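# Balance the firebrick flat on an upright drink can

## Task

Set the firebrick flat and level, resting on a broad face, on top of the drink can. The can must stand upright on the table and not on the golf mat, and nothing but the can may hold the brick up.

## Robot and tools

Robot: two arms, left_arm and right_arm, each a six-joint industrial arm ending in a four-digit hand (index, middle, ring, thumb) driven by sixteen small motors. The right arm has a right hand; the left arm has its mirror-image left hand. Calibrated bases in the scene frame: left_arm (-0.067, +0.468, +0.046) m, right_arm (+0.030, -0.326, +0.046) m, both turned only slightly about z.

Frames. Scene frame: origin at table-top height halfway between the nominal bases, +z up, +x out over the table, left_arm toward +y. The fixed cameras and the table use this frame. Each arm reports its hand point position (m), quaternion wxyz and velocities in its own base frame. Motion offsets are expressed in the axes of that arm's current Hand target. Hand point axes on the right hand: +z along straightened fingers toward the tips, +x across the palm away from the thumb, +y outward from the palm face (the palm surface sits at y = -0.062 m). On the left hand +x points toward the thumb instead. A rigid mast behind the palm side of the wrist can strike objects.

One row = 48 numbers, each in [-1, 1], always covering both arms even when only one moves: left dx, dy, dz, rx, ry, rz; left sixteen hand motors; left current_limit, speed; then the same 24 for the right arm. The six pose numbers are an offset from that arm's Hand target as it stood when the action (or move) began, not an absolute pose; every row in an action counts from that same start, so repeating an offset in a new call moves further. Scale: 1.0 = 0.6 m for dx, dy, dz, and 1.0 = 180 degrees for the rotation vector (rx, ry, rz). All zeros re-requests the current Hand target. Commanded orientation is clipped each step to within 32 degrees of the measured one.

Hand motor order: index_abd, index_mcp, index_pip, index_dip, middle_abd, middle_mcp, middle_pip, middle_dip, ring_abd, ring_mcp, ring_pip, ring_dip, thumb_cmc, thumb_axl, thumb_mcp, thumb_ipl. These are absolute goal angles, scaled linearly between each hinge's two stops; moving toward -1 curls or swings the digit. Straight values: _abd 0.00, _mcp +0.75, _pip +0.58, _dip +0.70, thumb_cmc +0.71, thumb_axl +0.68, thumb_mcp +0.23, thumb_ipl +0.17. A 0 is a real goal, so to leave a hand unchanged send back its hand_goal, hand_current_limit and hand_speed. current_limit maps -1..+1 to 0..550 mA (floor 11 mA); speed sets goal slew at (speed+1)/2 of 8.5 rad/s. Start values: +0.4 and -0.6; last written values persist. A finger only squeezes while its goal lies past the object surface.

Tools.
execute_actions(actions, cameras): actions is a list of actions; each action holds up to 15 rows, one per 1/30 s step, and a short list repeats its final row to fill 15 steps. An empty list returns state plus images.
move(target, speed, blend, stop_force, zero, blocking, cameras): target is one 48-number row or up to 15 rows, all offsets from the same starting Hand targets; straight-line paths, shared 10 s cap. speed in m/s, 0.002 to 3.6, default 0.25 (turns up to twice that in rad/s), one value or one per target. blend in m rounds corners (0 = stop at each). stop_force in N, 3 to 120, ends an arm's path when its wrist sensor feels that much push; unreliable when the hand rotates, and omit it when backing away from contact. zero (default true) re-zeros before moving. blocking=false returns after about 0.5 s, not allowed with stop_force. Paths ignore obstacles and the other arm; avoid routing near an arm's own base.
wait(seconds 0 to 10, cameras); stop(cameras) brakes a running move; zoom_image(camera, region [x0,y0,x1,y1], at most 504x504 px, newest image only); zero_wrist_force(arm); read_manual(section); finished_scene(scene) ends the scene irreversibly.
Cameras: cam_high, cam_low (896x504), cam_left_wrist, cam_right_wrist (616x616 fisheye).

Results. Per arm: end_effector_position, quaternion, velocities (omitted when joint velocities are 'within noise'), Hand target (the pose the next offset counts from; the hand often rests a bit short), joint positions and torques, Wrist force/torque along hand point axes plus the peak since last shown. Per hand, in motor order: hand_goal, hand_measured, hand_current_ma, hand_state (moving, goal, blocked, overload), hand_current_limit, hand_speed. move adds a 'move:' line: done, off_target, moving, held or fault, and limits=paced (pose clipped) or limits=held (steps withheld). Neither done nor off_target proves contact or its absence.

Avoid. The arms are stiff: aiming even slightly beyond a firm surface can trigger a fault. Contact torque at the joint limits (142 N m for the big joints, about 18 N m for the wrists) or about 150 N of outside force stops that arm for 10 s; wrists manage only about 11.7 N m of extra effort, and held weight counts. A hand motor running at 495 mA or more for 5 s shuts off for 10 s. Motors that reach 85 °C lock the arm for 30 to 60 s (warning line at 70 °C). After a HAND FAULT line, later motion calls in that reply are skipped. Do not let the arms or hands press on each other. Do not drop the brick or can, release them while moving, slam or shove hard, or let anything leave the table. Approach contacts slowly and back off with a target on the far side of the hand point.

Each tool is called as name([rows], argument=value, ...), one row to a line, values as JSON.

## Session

execute_actions(actions=[])

Scene clock: 0.00 s.
left_arm: end_effector_position=(+0.2295, -0.4714, +0.1303) hand_goal=(+0.000, +0.754, +0.576, +0.696, +0.000, +0.754, +0.576, +0.696, +0.000, +0.754, +0.576, +0.696, +0.714, +0.678, +0.226, +0.168) hand_measured=(+0.000, +0.754, +0.576, +0.696, +0.000, +0.754, +0.576, +0.696, +0.000, +0.754, +0.576, +0.696, +0.714, +0.678, +0.226, +0.168) hand_current_ma=(+0, +0, +0, +0, +0, +0, +0, +0, +0, +0, +0, +0, +0, +0, +0, +0) hand_state=(goal, goal, goal, goal, goal, goal, goal, goal, goal, goal, goal, goal, goal, goal, goal, goal) hand_current_limit=0.40 hand_speed=-0.60 end_effector_quat_wxyz=(+0.561, +0.699, -0.436, -0.076) | right_arm: end_effector_position=(+0.6985, -0.3043, +0.1423) hand_goal=(+0.000, +0.754, +0.576, +0.696, +0.000, +0.754, +0.576, +0.696, +0.000, +0.754, +0.576, +0.696, +0.714, +0.678, +0.226, +0.168) hand_measured=(+0.000, +0.754, +0.576, +0.696, +0.000, +0.754, +0.576, +0.696, +0.000, +0.754, +0.576, +0.696, +0.714, +0.678, +0.226, +0.168) hand_current_ma=(+0, +0, +0, +0, +0, +0, +0, +0, +0, +0, +0, +0, +0, +0, +0, +0) hand_state=(goal, goal, goal, goal, goal, goal, goal, goal, goal, goal, goal, goal, goal, goal, goal, goal) hand_current_limit=0.40 hand_speed=-0.60 end_effector_quat_wxyz=(+0.313, +0.925, +0.198, +0.081)
Joint positions: left_arm=[2.782 -2.068 -2.122 -1.228 0.491 -3.522] | right_arm=[-0.379 -0.913 1.694 -2.876 -1.991 0.656]
Joint velocities: within noise
Joint torques (N m): no reading
Motor temperatures (°C): left_arm=[25 29 29 32 33 29] | right_arm=[27 28 27 35 36 32]
Wrist force (N): no reading
Wrist torque (N m): no reading
Wrist force, peak (N): no reading
Hand target: left_arm +0.2295, -0.4714, +0.1303; +0.561, +0.699, -0.436, -0.076 | right_arm +0.6985, -0.3043, +0.1423; +0.313, +0.925, +0.198, +0.081

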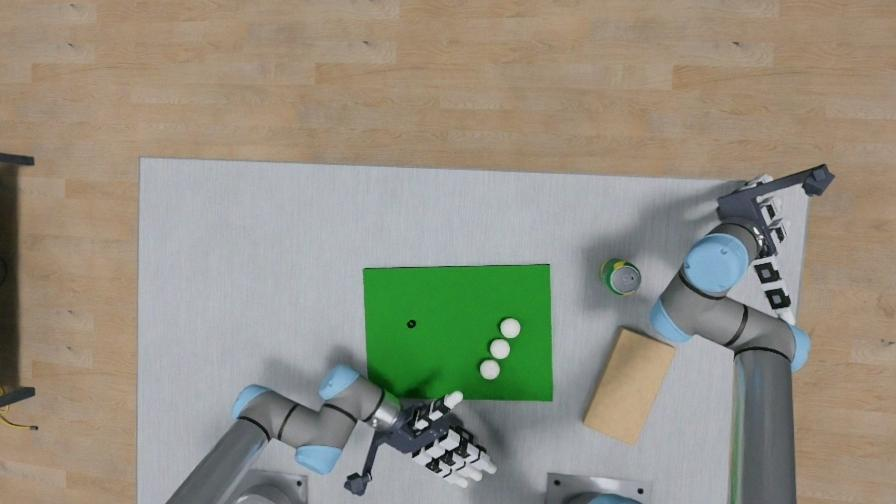

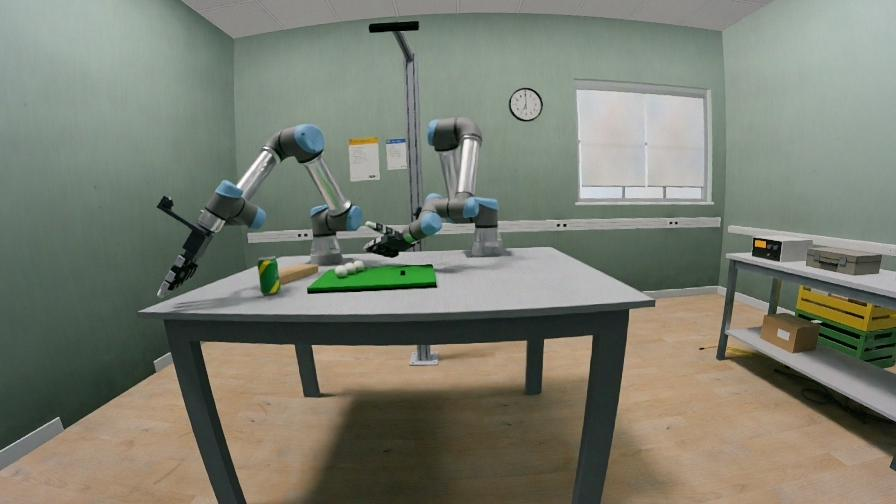

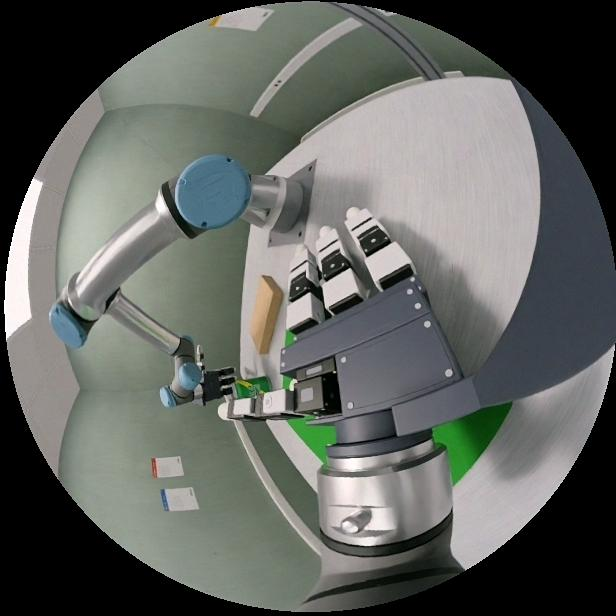

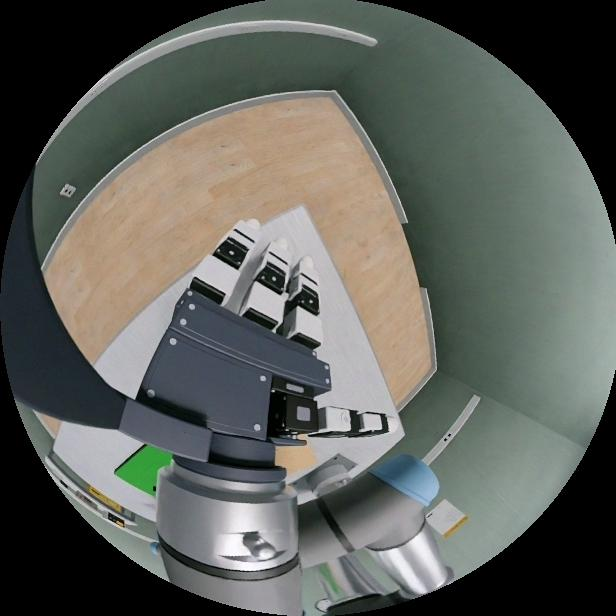

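zoom_image(camera="cam_high", region=[540, 230, 740, 430])

zoom_image(camera="cam_high", region=[560, 300, 710, 450])

zoom_image(camera="cam_low", region=[220, 210, 380, 310])

Scaled by 2.520 from the camera's 896x504 image, which has a finer 1280x720 frame.

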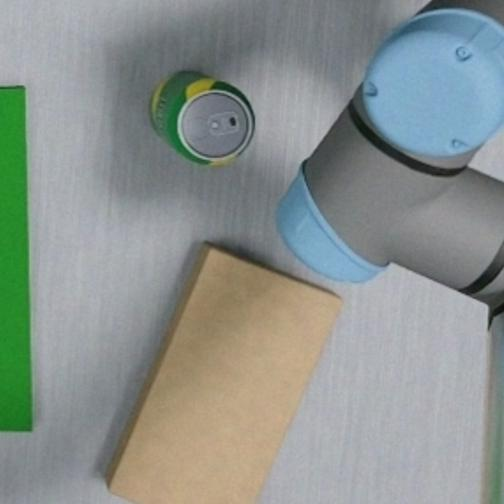

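Scaled by 3.360 from the camera's 896x504 image, which has a finer 1280x720 frame.

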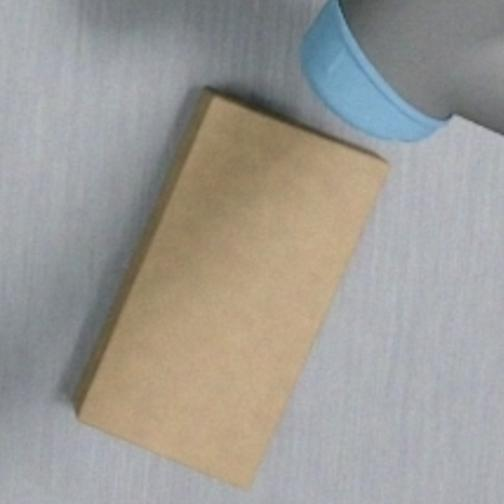

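Scaled by 3.150 from the camera's 896x504 image, which has a finer 1280x720 frame.

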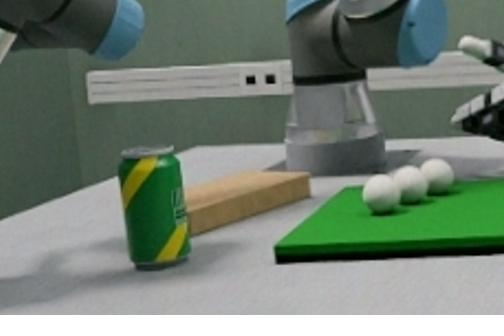

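move([
  [0.0958,0.2125,-0.0893,0,0,0, 0,1,1,1,0,1,1,1,0,1,1,1,0.714,0.678,0.226,0.168,0.4,-0.6, 0.0078,0.1833,-0.2369,0,0,0, 0,1,1,0.7,0,1,1,0.7,0,1,1,0.7,0.714,0.678,0.226,0.168,0.4,-0.6],
  [0.4802,0.0997,-0.0375,0.0235,0.2835,-0.2133, 0,1,1,1,0,1,1,1,0,1,1,1,0.714,0.678,0.226,0.168,0.4,-0.6, -0.372,-0.077,-0.4458,-0.0084,0.7203,-0.5995, 0,1,1,0.7,0,1,1,0.7,0,1,1,0.7,0.714,0.678,0.226,0.168,0.4,-0.6],
], speed=[0.25,0.35], blend=[0.04,0], cameras=["all"])

zoom_image(camera="cam_high", region=[480, 260, 740, 470])

Scene clock: 141.40 s.
left_arm: end_effector_position=(+0.3865, -0.6550, +0.2997) hand_goal=(+0.000, +1.000, +1.000, +1.000, +0.000, +1.000, +1.000, +1.000, +0.000, +1.000, +1.000, +1.000, +0.714, +0.678, +0.226, +0.168) hand_measured=(+0.000, +1.000, +0.998, +0.998, +0.000, +1.000, +0.998, +0.998, +0.000, +1.000, +0.998, +0.998, +0.720, +0.678, +0.226, +0.168) hand_current_ma=(+0, +0, +0, +0, +0, +0, +0, +0, +0, +0, +0, +0, +1, +0, +0, +0) hand_state=(goal, goal, goal, goal, goal, goal, goal, goal, goal, goal, goal, goal, goal, goal, goal, goal) hand_current_limit=0.40 hand_speed=-0.60 end_effector_quat_wxyz=(+0.612, +0.784, +0.087, +0.068) | right_arm: end_effector_position=(+0.4081, -0.2172, +0.3199) hand_goal=(+0.000, +1.000, +1.000, +0.700, +0.000, +1.000, +1.000, +0.700, +0.000, +1.000, +1.000, +0.700, +0.714, +0.678, +0.226, +0.168) hand_measured=(+0.000, +1.000, +0.998, +0.698, +0.000, +1.000, +0.998, +0.698, +0.000, +1.000, +0.998, +0.698, +0.720, +0.678, +0.224, +0.168) hand_current_ma=(+0, +0, +0, +0, +0, +0, +0, +0, +0, +0, +0, +0, +1, +0, +0, +0) hand_state=(goal, goal, goal, goal, goal, goal, goal, goal, goal, goal, goal, goal, goal, goal, goal, goal) hand_current_limit=0.40 hand_speed=-0.60 end_effector_quat_wxyz=(-0.061, -0.099, +0.848, +0.518)
Joint positions: left_arm=[2.462 -2.217 -1.896 0.662 0.923 -6.092] | right_arm=[-1.015 -1.088 1.352 -0.76 -1.284 -2.989]
Joint torques (N m): left_arm=[-5.3 27.6 24.48 0.47 1.85 -1.79] | right_arm=[12.25 -29.45 -28.84 1.78 -2.16 -2.8]
Wrist force (N): left_arm=[-0.5 0.2 0.1] | right_arm=[0.3 0.8 0.0]
Wrist torque (N m): left_arm=[-0.02 0.06 -0.05] | right_arm=[0.05 0.01 0.15]
Wrist force, peak (N): left_arm=[-1.7 0.9 0.2] | right_arm=[-2.1 0.9 -0.3]
Hand target: left_arm +0.3865, -0.6550, +0.2998; +0.612, +0.784, +0.087, +0.068 | right_arm +0.4081, -0.2171, +0.3199; -0.061, -0.099, +0.848, +0.518
Off the commanded pose: left_arm 0.000 m, 0 deg | right_arm 0.000 m, 0 deg.
move: done

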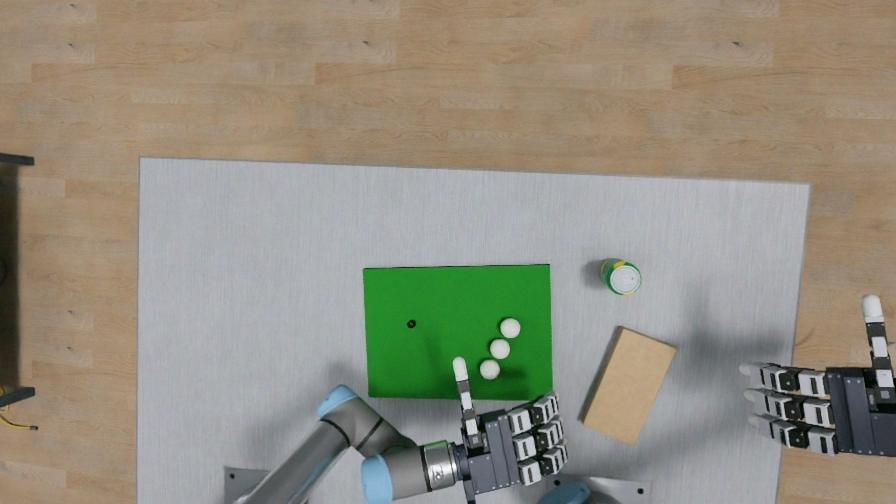

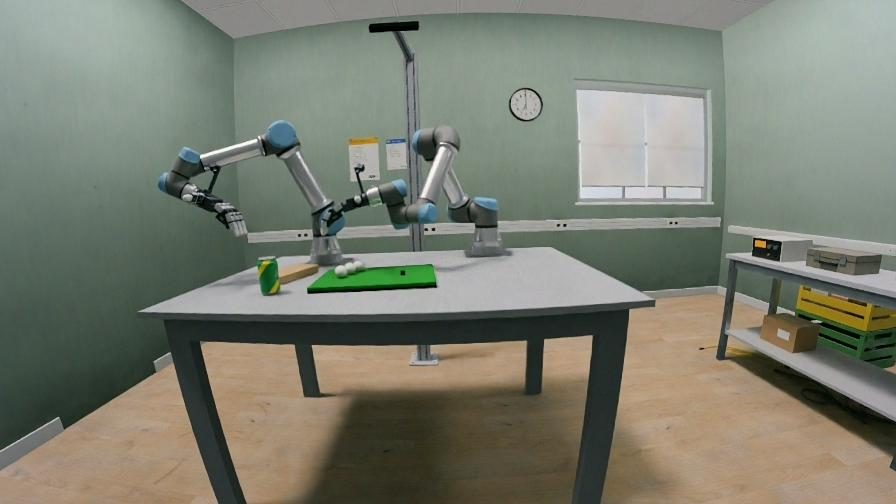

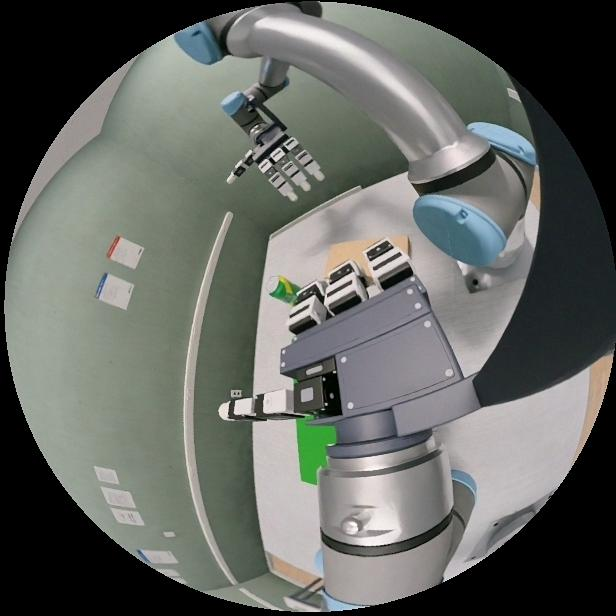

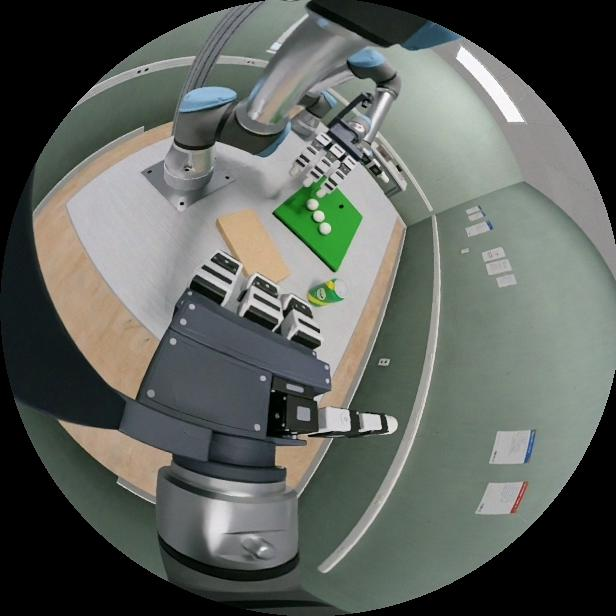

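Scaled by 1.938 from the camera's 896x504 image, which has a finer 1280x720 frame.

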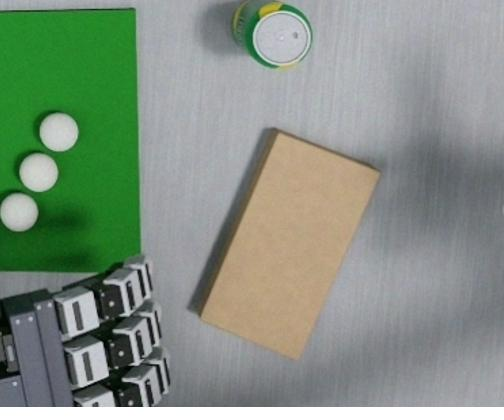

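move([
  [-0.0063,-0.1497,0.0865,0,0,0, 0,1,1,1,0,1,1,1,0,1,1,1,0.714,0.678,0.226,0.168,0.4,-0.6, 0.0082,-0.1522,0.1413,0,0,0, 0,1,1,0.7,0,1,1,0.7,0,1,1,0.7,0.714,0.678,0.226,0.168,0.4,-0.6],
  [-0.0063,-0.2452,0.1102,0,0,0, 0,1,1,1,0,1,1,1,0,1,1,1,0.714,0.678,0.226,0.168,0.4,-0.6, 0.0082,-0.2358,0.184,0,0,0, 0,1,1,0.7,0,1,1,0.7,0,1,1,0.7,0.714,0.678,0.226,0.168,0.4,-0.6],
], speed=[0.2,0.06], blend=[0.01,0], cameras=["all"])

zoom_image(camera="cam_high", region=[540, 290, 740, 470])

zoom_image(camera="cam_right_wrist", region=[170, 130, 420, 380])

zoom_image(camera="cam_left_wrist", region=[230, 130, 480, 380])

Scene clock: 167.27 s.
left_arm: end_effector_position=(+0.3891, -0.6836, +0.1411) hand_goal=(+0.000, +1.000, +1.000, +1.000, +0.000, +1.000, +1.000, +1.000, +0.000, +1.000, +1.000, +1.000, +0.714, +0.678, +0.226, +0.168) hand_measured=(+0.000, +1.000, +0.998, +0.998, +0.000, +1.000, +0.998, +0.998, +0.000, +1.000, +0.998, +0.998, +0.722, +0.678, +0.226, +0.168) hand_current_ma=(+0, +0, +0, +0, +0, +0, +0, +0, +0, +0, +0, +0, +1, +0, +0, +0) hand_state=(goal, goal, goal, goal, goal, goal, goal, goal, goal, goal, goal, goal, goal, goal, goal, goal) hand_current_limit=0.40 hand_speed=-0.60 end_effector_quat_wxyz=(+0.612, +0.784, +0.087, +0.068) | right_arm: end_effector_position=(+0.3954, -0.1855, +0.1438) hand_goal=(+0.000, +1.000, +1.000, +0.700, +0.000, +1.000, +1.000, +0.700, +0.000, +1.000, +1.000, +0.700, +0.714, +0.678, +0.226, +0.168) hand_measured=(+0.000, +1.000, +0.998, +0.698, +0.000, +1.000, +0.998, +0.698, +0.000, +1.000, +0.998, +0.698, +0.720, +0.678, +0.224, +0.168) hand_current_ma=(+0, +0, +0, +0, +0, +0, +0, +0, +0, +0, +0, +0, +1, +0, +0, +0) hand_state=(goal, goal, goal, goal, goal, goal, goal, goal, goal, goal, goal, goal, goal, goal, goal, goal) hand_current_limit=0.40 hand_speed=-0.60 end_effector_quat_wxyz=(-0.061, -0.099, +0.848, +0.518)
Joint positions: left_arm=[2.424 -2.591 -1.753 0.901 0.961 -6.107] | right_arm=[-1.005 -0.964 1.659 -1.192 -1.276 -2.985]
Joint torques (N m): left_arm=[-5.98 34.61 19.88 4.67 1.76 -1.61] | right_arm=[-6.04 -29.2 -6.27 -1.15 2.16 1.96]
Wrist force (N): left_arm=[-0.6 0.4 0.3] | right_arm=[-0.3 0.8 0.3]
Wrist torque (N m): left_arm=[-0.02 0.08 -0.09] | right_arm=[0.01 0.07 0.09]
Wrist force, peak (N): left_arm=[-0.4 1.2 -0.4] | right_arm=[0.0 2.4 0.5]
Hand target: left_arm +0.3892, -0.6836, +0.1410; +0.612, +0.784, +0.087, +0.068 | right_arm +0.3954, -0.1855, +0.1436; -0.061, -0.099, +0.848, +0.518
Off the commanded pose: left_arm 0.000 m, 0 deg | right_arm 0.000 m, 0 deg.
move: done

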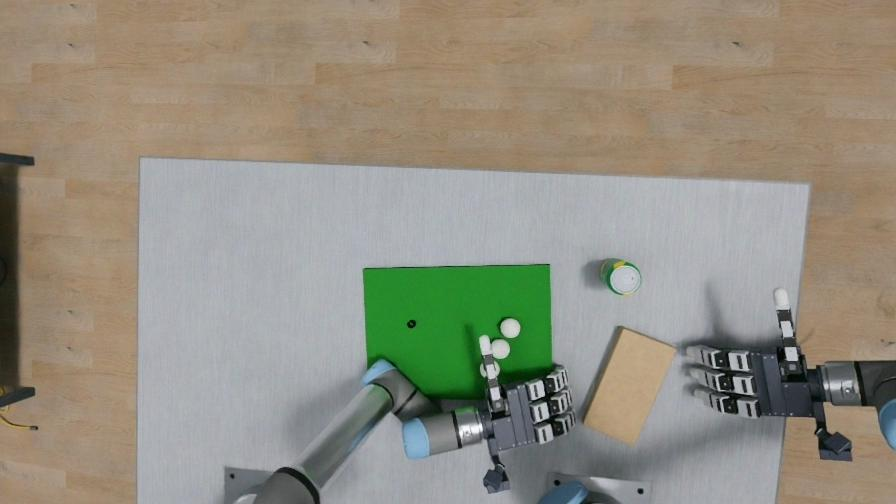

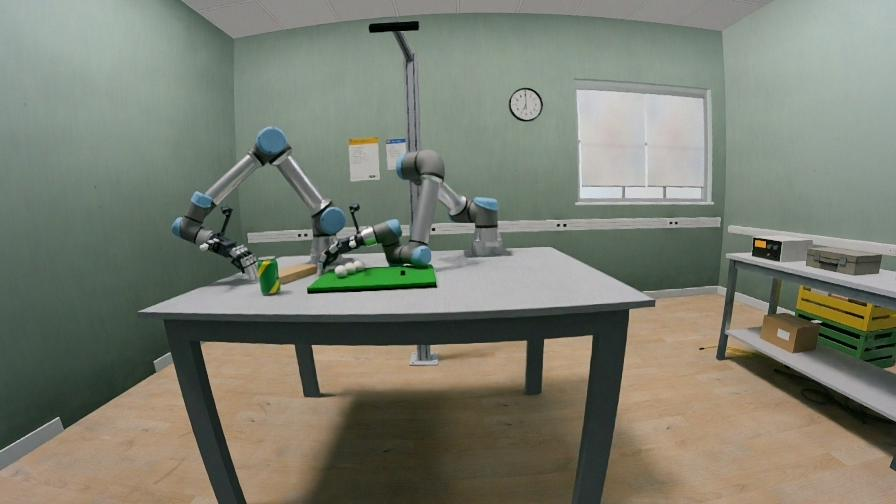

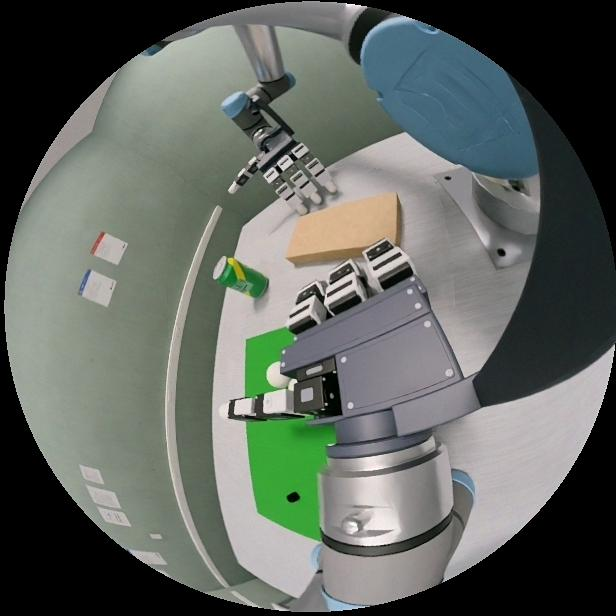

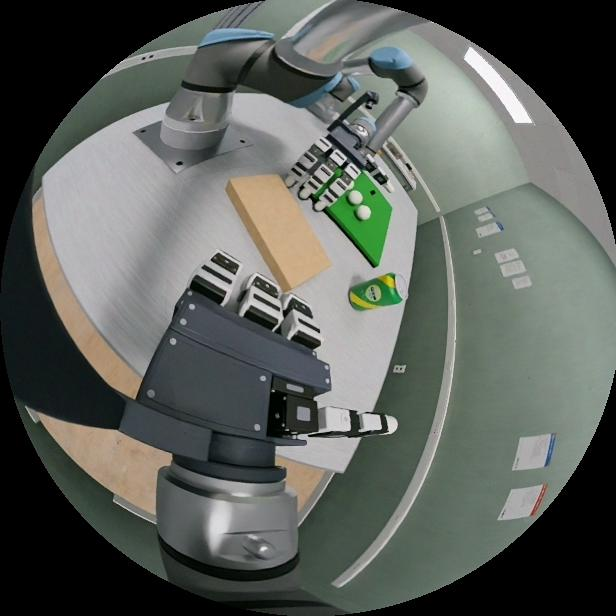

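Scaled by 2.520 from the camera's 896x504 image, which has a finer 1280x720 frame.

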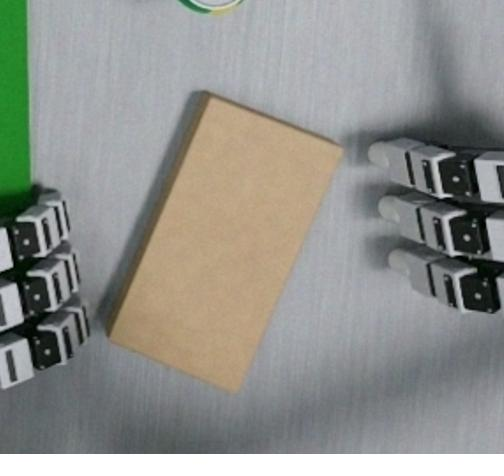

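Scaled by 2.016 from the camera's 616x616 image, which has a finer 880x880 frame.

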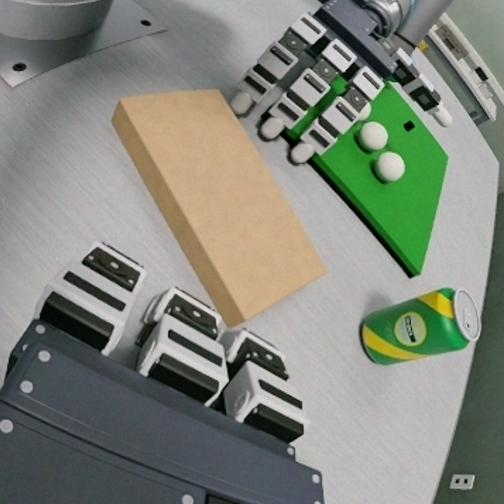

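Scaled by 2.016 from the camera's 616x616 image, which has a finer 880x880 frame.

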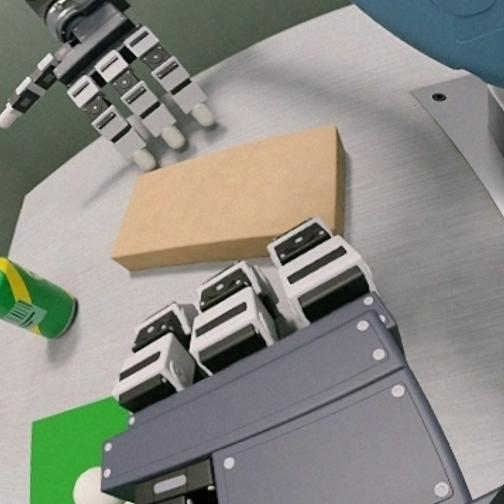

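move([
  [-0.015,0,0,0,0,0, 0,1,1,1,0,1,1,1,0,1,1,1,0.714,0.678,0.226,0.168,0.4,-0.6, 0.015,0.0106,0.0208,0,0,0, 0,1,1,0.7,0,1,1,0.7,0,1,1,0.7,0.714,0.678,0.226,0.168,0.4,-0.6],
  [-0.015,0.021,0.084,0,0,0, 0,1,1,1,0,1,1,1,0,1,1,1,0.714,0.678,0.226,0.168,0.4,-0.6, 0.015,0.0499,0.098,0,0,0, 0,1,1,0.7,0,1,1,0.7,0,1,1,0.7,0.714,0.678,0.226,0.168,0.4,-0.6],
], speed=[0.05,0.03], stop_force=20, cameras=["all"])

zoom_image(camera="cam_high", region=[540, 290, 740, 470])

zoom_image(camera="cam_right_wrist", region=[170, 130, 420, 380])

Scene clock: 189.00 s.
left_arm: end_effector_position=(+0.3917, -0.7362, +0.1410) hand_goal=(+0.000, +1.000, +1.000, +1.000, +0.000, +1.000, +1.000, +1.000, +0.000, +1.000, +1.000, +1.000, +0.714, +0.678, +0.226, +0.168) hand_measured=(+0.000, +1.000, +0.998, +0.998, +0.000, +1.000, +0.998, +0.998, -0.084, +1.002, +1.000, +1.000, +0.722, +0.678, +0.226, +0.168) hand_current_ma=(+0, +0, +0, +0, +0, +0, +0, +0, -80, +0, +0, +0, +1, +0, +0, +0) hand_state=(goal, goal, goal, goal, goal, goal, goal, goal, blocked, goal, goal, goal, goal, goal, goal, goal) hand_current_limit=0.40 hand_speed=-0.60 end_effector_quat_wxyz=(+0.612, +0.784, +0.087, +0.068) | right_arm: end_effector_position=(+0.3714, -0.1234, +0.1434) hand_goal=(+0.000, +1.000, +1.000, +0.700, +0.000, +1.000, +1.000, +0.700, +0.000, +1.000, +1.000, +0.700, +0.714, +0.678, +0.226, +0.168) hand_measured=(+0.066, +1.002, +1.000, +0.752, +0.000, +1.000, +0.998, +0.698, +0.000, +1.000, +0.998, +0.698, +0.720, +0.678, +0.224, +0.168) hand_current_ma=(+67, +0, +0, +57, +0, +0, +0, +0, +0, +0, +0, +0, +1, +0, +0, +0) hand_state=(blocked, goal, goal, blocked, goal, goal, goal, goal, goal, goal, goal, goal, goal, goal, goal, goal) hand_current_limit=0.40 hand_speed=-0.60 end_effector_quat_wxyz=(-0.061, -0.099, +0.848, +0.518)
Joint positions: left_arm=[2.358 -2.638 -1.6 0.808 1.024 -6.13] | right_arm=[-0.98 -1.074 1.854 -1.282 -1.254 -2.972]
Joint torques (N m): left_arm=[-2.86 38.89 25.64 0.7 3.91 -1.27] | right_arm=[13.46 -41.14 -0.6 0.97 2.2 2.3]
Wrist force (N): left_arm=[-5.4 -0.9 -7.9] | right_arm=[-3.7 -5.0 -6.2]
Wrist torque (N m): left_arm=[1.34 -0.90 -0.70] | right_arm=[1.32 -0.48 -0.39]
Wrist force, peak (N): left_arm=[-4.8 -0.8 -10.1] | right_arm=[-2.5 -2.6 -9.3]
Hand target: left_arm +0.3917, -0.7362, +0.1410; +0.612, +0.784, +0.087, +0.068 | right_arm +0.3714, -0.1234, +0.1434; -0.061, -0.099, +0.848, +0.518
Off the commanded pose: left_arm 0.000 m, 0 deg | right_arm 0.000 m, 0 deg.
move: done

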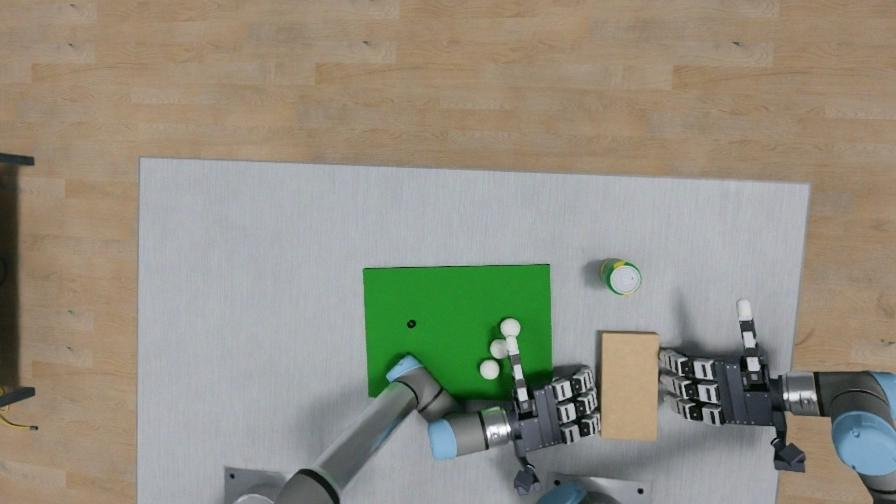

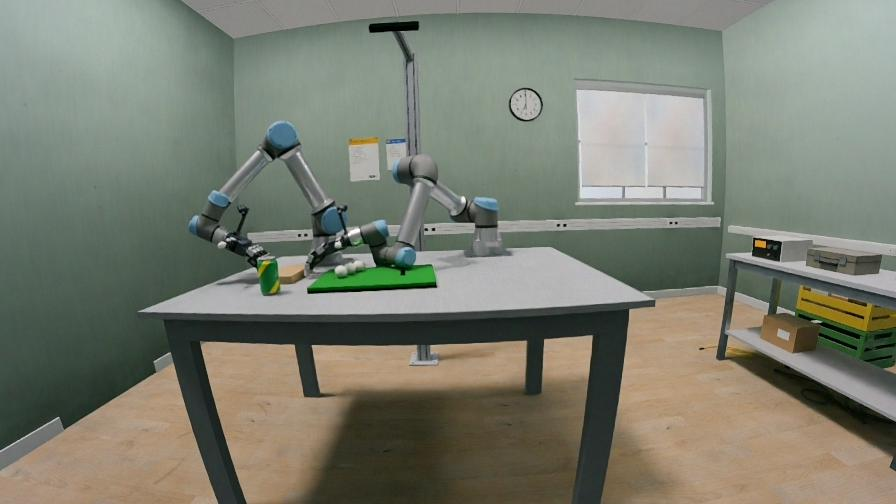

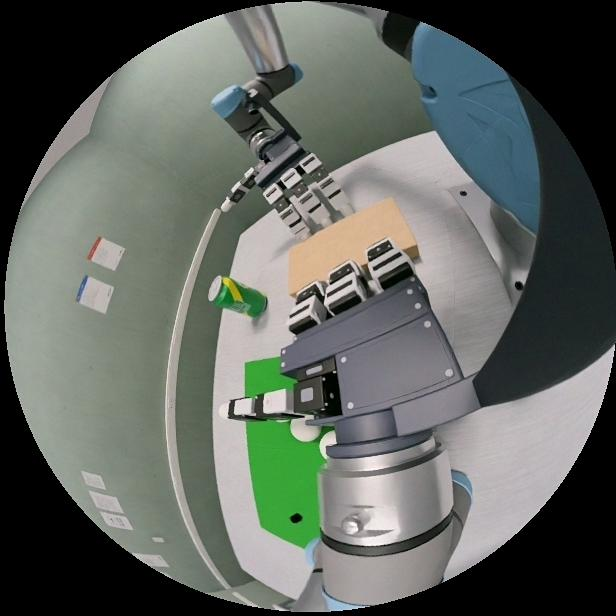

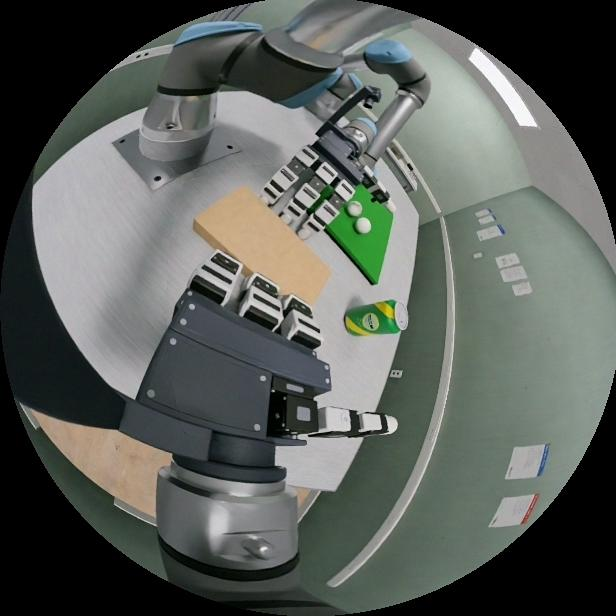

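Scaled by 2.520 from the camera's 896x504 image, which has a finer 1280x720 frame.

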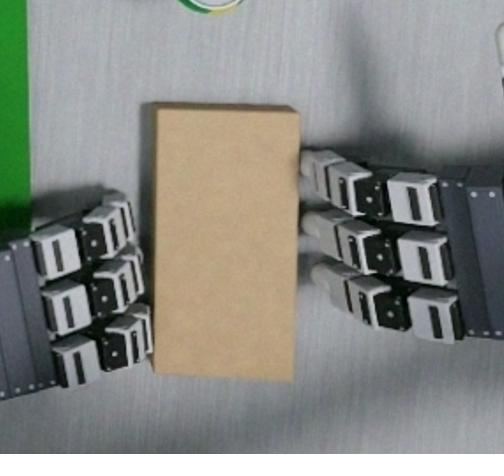

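Scaled by 2.016 from the camera's 616x616 image, which has a finer 880x880 frame.

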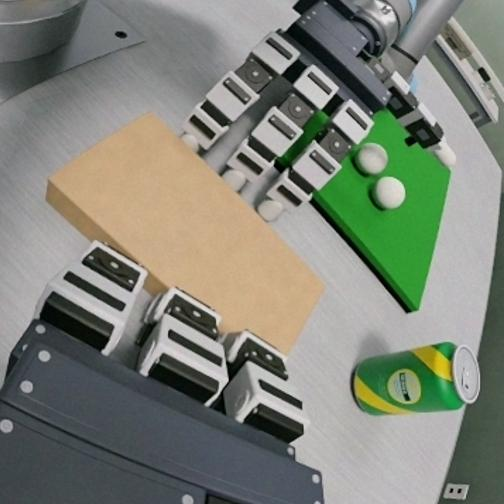

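move([
  [0,0.0032,0.0129,0,0,0, 0,1,1,1,0,1,1,1,0,1,1,1,0.714,0.678,0.226,0.168,0.4,-0.6, 0,0.0061,0.0119,0,0,0, 0,1,1,0.7,0,1,1,0.7,0,1,1,0.7,0.714,0.678,0.226,0.168,0.4,-0.6],
], speed=0.015, stop_force=20, zero=false)

Scene clock: 197.27 s.
left_arm: end_effector_position=(+0.3935, -0.7440, +0.1409) hand_goal=(+0.000, +1.000, +1.000, +1.000, +0.000, +1.000, +1.000, +1.000, +0.000, +1.000, +1.000, +1.000, +0.714, +0.678, +0.226, +0.168) hand_measured=(+0.000, +1.000, +0.998, +0.998, +0.000, +1.000, +0.998, +0.998, -0.142, +1.002, +1.002, +1.000, +0.722, +0.678, +0.226, +0.168) hand_current_ma=(+0, +0, +0, +0, +0, +0, +0, +0, -222, +0, +0, +0, +1, +0, +0, +0) hand_state=(goal, goal, goal, goal, goal, goal, goal, goal, blocked, goal, goal, goal, goal, goal, goal, goal) hand_current_limit=0.40 hand_speed=-0.60 end_effector_quat_wxyz=(+0.612, +0.784, +0.087, +0.068) | right_arm: end_effector_position=(+0.3695, -0.1156, +0.1434) hand_goal=(+0.000, +1.000, +1.000, +0.700, +0.000, +1.000, +1.000, +0.700, +0.000, +1.000, +1.000, +0.700, +0.714, +0.678, +0.226, +0.168) hand_measured=(+0.132, +1.002, +1.002, +0.766, +0.000, +1.000, +1.000, +0.700, +0.000, +1.000, +0.998, +0.698, +0.720, +0.678, +0.224, +0.168) hand_current_ma=(+240, +0, +0, +89, +0, +0, +0, +0, +0, +0, +0, +0, +1, +0, +0, +0) hand_state=(blocked, goal, goal, blocked, goal, goal, goal, goal, goal, goal, goal, goal, goal, goal, goal, goal) hand_current_limit=0.40 hand_speed=-0.60 end_effector_quat_wxyz=(-0.061, -0.099, +0.848, +0.518)
Joint positions: left_arm=[2.35 -2.647 -1.574 0.792 1.031 -6.132] | right_arm=[-0.974 -1.085 1.875 -1.291 -1.249 -2.97]
Joint torques (N m): left_arm=[-1.18 41.6 26.73 1.16 5.03 -1.39] | right_arm=[14.01 -40.31 1.65 1.84 1.16 2.36]
Wrist force (N): left_arm=[-8.6 -3.6 -10.4] | right_arm=[-7.4 -6.6 -8.6]
Wrist torque (N m): left_arm=[1.85 -1.37 -0.97] | right_arm=[1.81 -0.87 -0.84]
Wrist force, peak (N): left_arm=[-8.6 -3.6 -10.4] | right_arm=[-7.4 -6.9 -8.6]
Hand target: left_arm +0.3935, -0.7440, +0.1409; +0.612, +0.784, +0.087, +0.068 | right_arm +0.3695, -0.1156, +0.1434; -0.061, -0.099, +0.848, +0.518
Off the commanded pose: left_arm 0.000 m, 0 deg | right_arm 0.000 m, 0 deg.
move: done

move([
  [0,-0.0048,-0.0194,0,0,0, 0,1,1,1,0,1,1,1,0,1,1,1,0.714,0.678,0.226,0.168,0.4,-0.6, 0,-0.0091,-0.0178,0,0,0, 0,1,1,0.7,0,1,1,0.7,0,1,1,0.7,0.714,0.678,0.226,0.168,0.4,-0.6],
], speed=0.05, cameras=["cam_high","cam_left_wrist","cam_right_wrist"])

zoom_image(camera="cam_high", region=[540, 290, 740, 470])

zoom_image(camera="cam_right_wrist", region=[170, 130, 420, 380])

zoom_image(camera="cam_left_wrist", region=[230, 130, 480, 380])

Scene clock: 203.47 s.
left_arm: end_effector_position=(+0.3909, -0.7324, +0.1410) hand_goal=(+0.000, +1.000, +1.000, +1.000, +0.000, +1.000, +1.000, +1.000, +0.000, +1.000, +1.000, +1.000, +0.714, +0.678, +0.226, +0.168) hand_measured=(+0.000, +1.000, +0.998, +0.998, +0.000, +1.000, +0.998, +0.998, -0.004, +1.000, +1.000, +1.000, +0.722, +0.678, +0.226, +0.168) hand_current_ma=(+0, +0, +0, +0, +0, +0, +0, +0, +0, +0, +0, +0, +1, +0, +0, +0) hand_state=(goal, goal, goal, goal, goal, goal, goal, goal, goal, goal, goal, goal, goal, goal, goal, goal) hand_current_limit=0.40 hand_speed=-0.60 end_effector_quat_wxyz=(+0.612, +0.784, +0.087, +0.068) | right_arm: end_effector_position=(+0.3723, -0.1271, +0.1434) hand_goal=(+0.000, +1.000, +1.000, +0.700, +0.000, +1.000, +1.000, +0.700, +0.000, +1.000, +1.000, +0.700, +0.714, +0.678, +0.226, +0.168) hand_measured=(+0.002, +1.000, +1.000, +0.702, +0.000, +1.000, +1.000, +0.700, +0.000, +1.000, +0.998, +0.698, +0.720, +0.678, +0.224, +0.168) hand_current_ma=(+0, +0, +0, +0, +0, +0, +0, +0, +0, +0, +0, +0, +1, +0, +0, +0) hand_state=(goal, goal, goal, goal, goal, goal, goal, goal, goal, goal, goal, goal, goal, goal, goal, goal) hand_current_limit=0.40 hand_speed=-0.60 end_effector_quat_wxyz=(-0.061, -0.099, +0.848, +0.518)
Joint positions: left_arm=[2.361 -2.634 -1.613 0.816 1.02 -6.128] | right_arm=[-0.982 -1.068 1.844 -1.277 -1.256 -2.974]
Joint torques (N m): left_arm=[8.14 54.35 1.98 4.78 -2.12 0.83] | right_arm=[-10.94 -23.34 -24.24 1.84 -2.04 -2.22]
Wrist force (N): left_arm=[-0.7 0.4 -0.1] | right_arm=[-0.3 0.6 0.0]
Wrist torque (N m): left_arm=[0.01 0.10 -0.09] | right_arm=[0.04 0.06 -0.03]
Wrist force, peak (N): left_arm=[-8.7 -3.6 -10.4] | right_arm=[-7.5 -6.8 -9.0]
Hand target: left_arm +0.3909, -0.7323, +0.1410; +0.612, +0.784, +0.087, +0.068 | right_arm +0.3723, -0.1273, +0.1434; -0.061, -0.099, +0.848, +0.518
Off the commanded pose: left_arm 0.000 m, 0 deg | right_arm 0.000 m, 0 deg.
move: done
Images, in order (width x height): cam_high 896x504, cam_left_wrist 616x616, cam_right_wrist 616x616.

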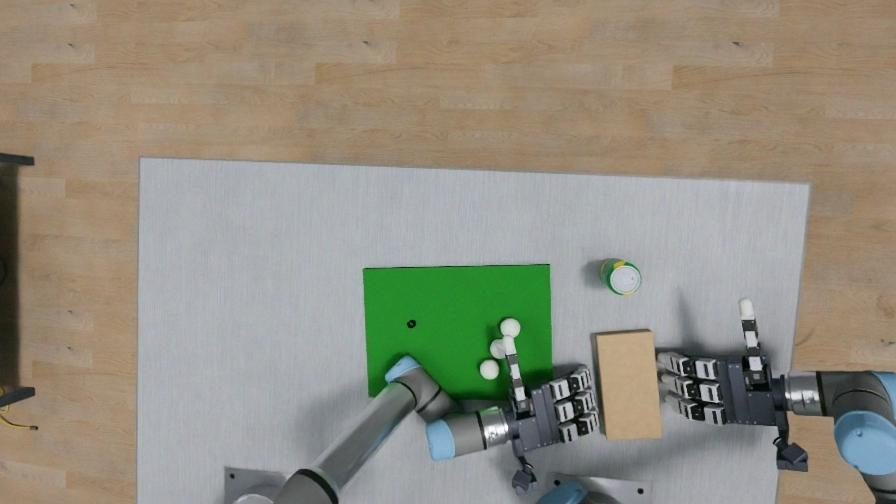

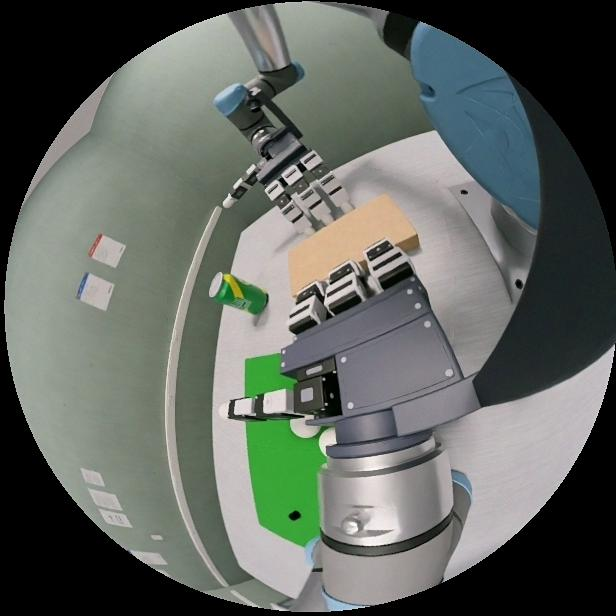

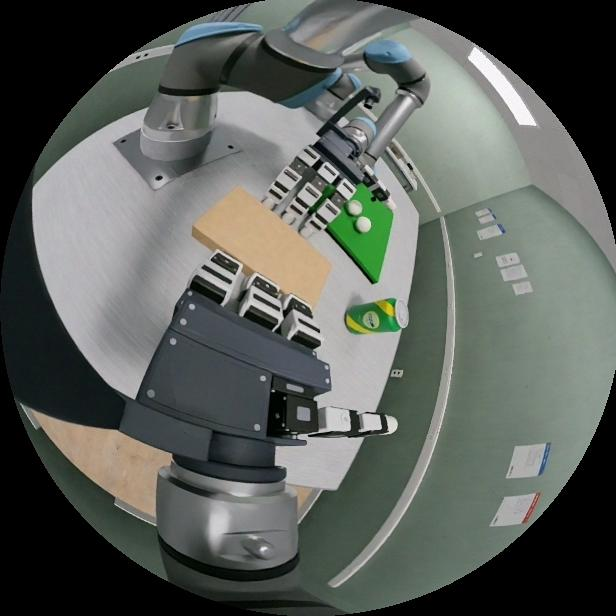

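Scaled by 2.520 from the camera's 896x504 image, which has a finer 1280x720 frame.

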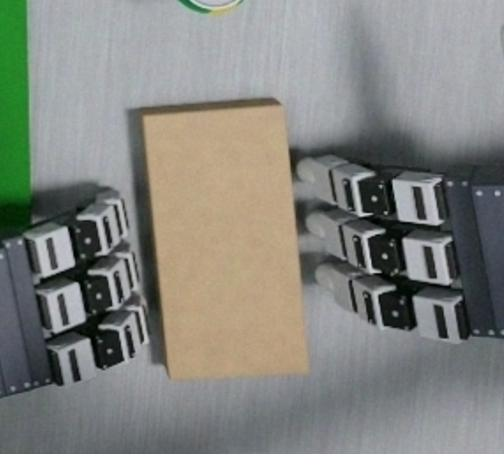

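Scaled by 2.016 from the camera's 616x616 image, which has a finer 880x880 frame.

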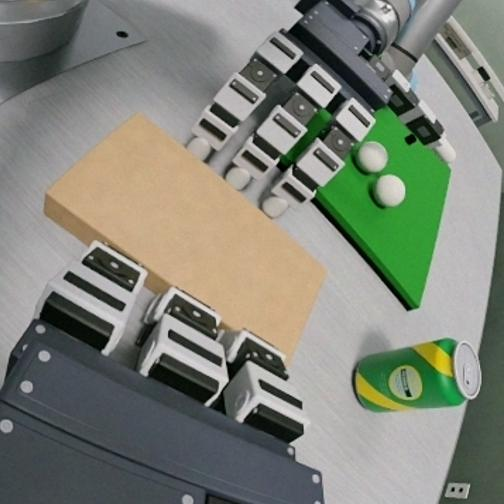

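Scaled by 2.016 from the camera's 616x616 image, which has a finer 880x880 frame.

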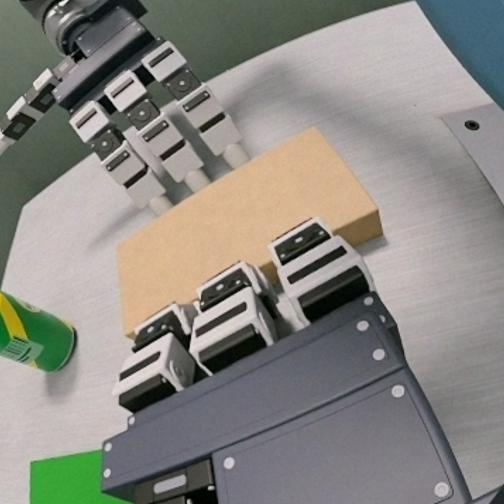

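execute_actions(actions=[], cameras=["cam_high","cam_low"])

zoom_image(camera="cam_high", region=[540, 290, 740, 460])

Scene clock: 223.43 s.
left_arm: end_effector_position=(+0.3909, -0.7323, +0.1410) hand_goal=(+0.000, +1.000, +1.000, +1.000, +0.000, +1.000, +1.000, +1.000, +0.000, +1.000, +1.000, +1.000, +0.714, +0.678, +0.226, +0.168) hand_measured=(+0.000, +1.000, +0.998, +0.998, +0.000, +1.000, +0.998, +0.998, -0.004, +1.000, +1.000, +1.000, +0.722, +0.678, +0.226, +0.168) hand_current_ma=(+0, +0, +0, +0, +0, +0, +0, +0, +0, +0, +0, +0, +1, +0, +0, +0) hand_state=(goal, goal, goal, goal, goal, goal, goal, goal, goal, goal, goal, goal, goal, goal, goal, goal) hand_current_limit=0.40 hand_speed=-0.60 end_effector_quat_wxyz=(+0.612, +0.784, +0.087, +0.068) | right_arm: end_effector_position=(+0.3723, -0.1273, +0.1434) hand_goal=(+0.000, +1.000, +1.000, +0.700, +0.000, +1.000, +1.000, +0.700, +0.000, +1.000, +1.000, +0.700, +0.714, +0.678, +0.226, +0.168) hand_measured=(+0.002, +1.000, +1.000, +0.702, +0.000, +1.000, +1.000, +0.700, +0.000, +1.000, +0.998, +0.698, +0.720, +0.678, +0.224, +0.168) hand_current_ma=(+0, +0, +0, +0, +0, +0, +0, +0, +0, +0, +0, +0, +1, +0, +0, +0) hand_state=(goal, goal, goal, goal, goal, goal, goal, goal, goal, goal, goal, goal, goal, goal, goal, goal) hand_current_limit=0.40 hand_speed=-0.60 end_effector_quat_wxyz=(-0.061, -0.099, +0.848, +0.518)
Joint positions: left_arm=[2.361 -2.634 -1.613 0.816 1.02 -6.128] | right_arm=[-0.982 -1.068 1.844 -1.277 -1.256 -2.974]
Joint velocities: within noise
Joint torques (N m): left_arm=[7.35 54.44 0.47 4.76 -1.78 0.88] | right_arm=[-10.69 -24.92 -23.94 1.76 -2.08 -2.33]
Motor temperatures (°C): left_arm=[25 29 29 32 33 29] | right_arm=[27 28 27 35 36 32]
Wrist force (N): left_arm=[-0.6 0.3 0.0] | right_arm=[-0.3 0.8 0.0]
Wrist torque (N m): left_arm=[-0.01 0.09 -0.08] | right_arm=[0.06 0.05 -0.01]
Wrist force, peak (N): left_arm=[-1.2 0.5 0.2] | right_arm=[-0.5 1.0 0.2]
Hand target: left_arm +0.3909, -0.7323, +0.1410; +0.612, +0.784, +0.087, +0.068 | right_arm +0.3723, -0.1273, +0.1434; -0.061, -0.099, +0.848, +0.518
Off the commanded pose: left_arm 0.000 m, 0 deg | right_arm 0.000 m, 0 deg.
Images, in order (width x height): cam_high 896x504, cam_low 896x504.

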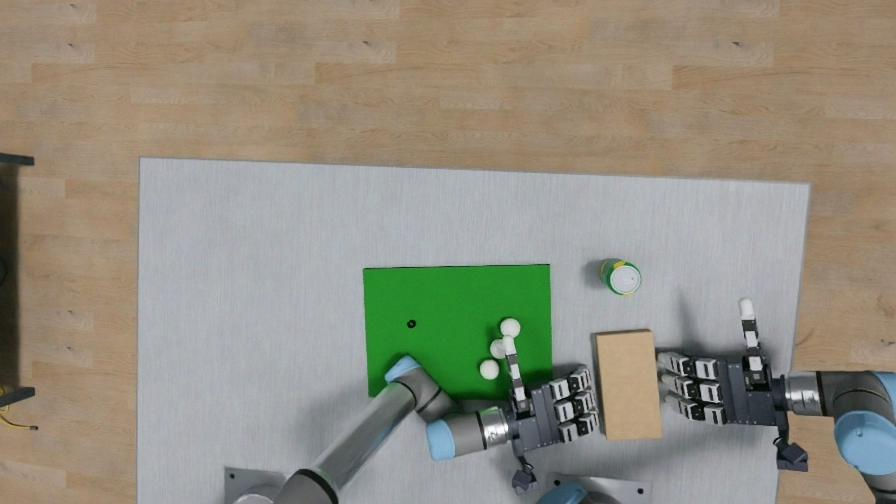

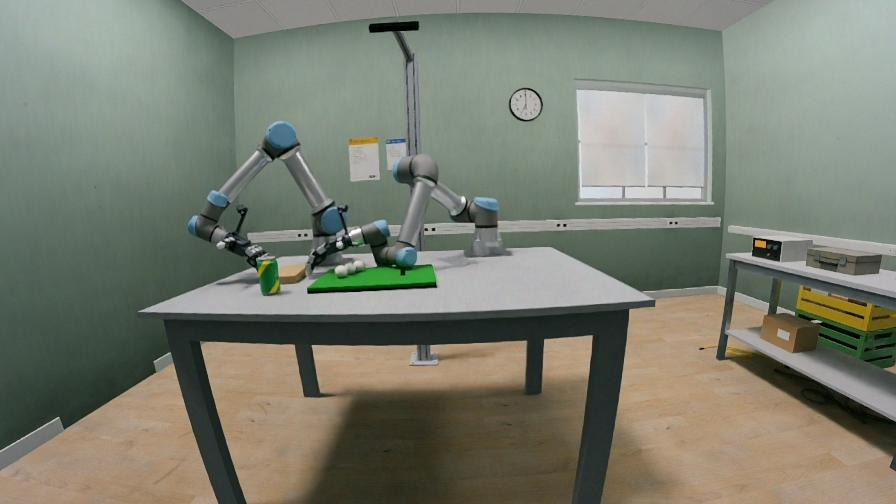

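Scaled by 2.520 from the camera's 896x504 image, which has a finer 1280x720 frame.

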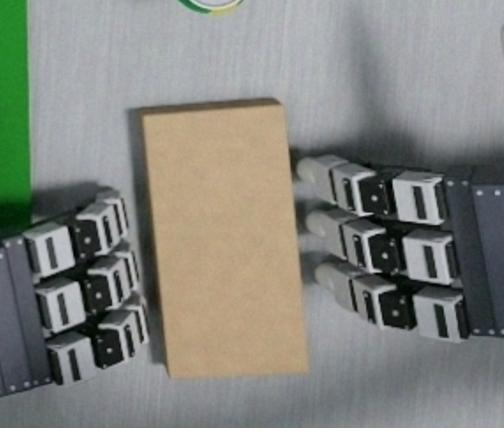

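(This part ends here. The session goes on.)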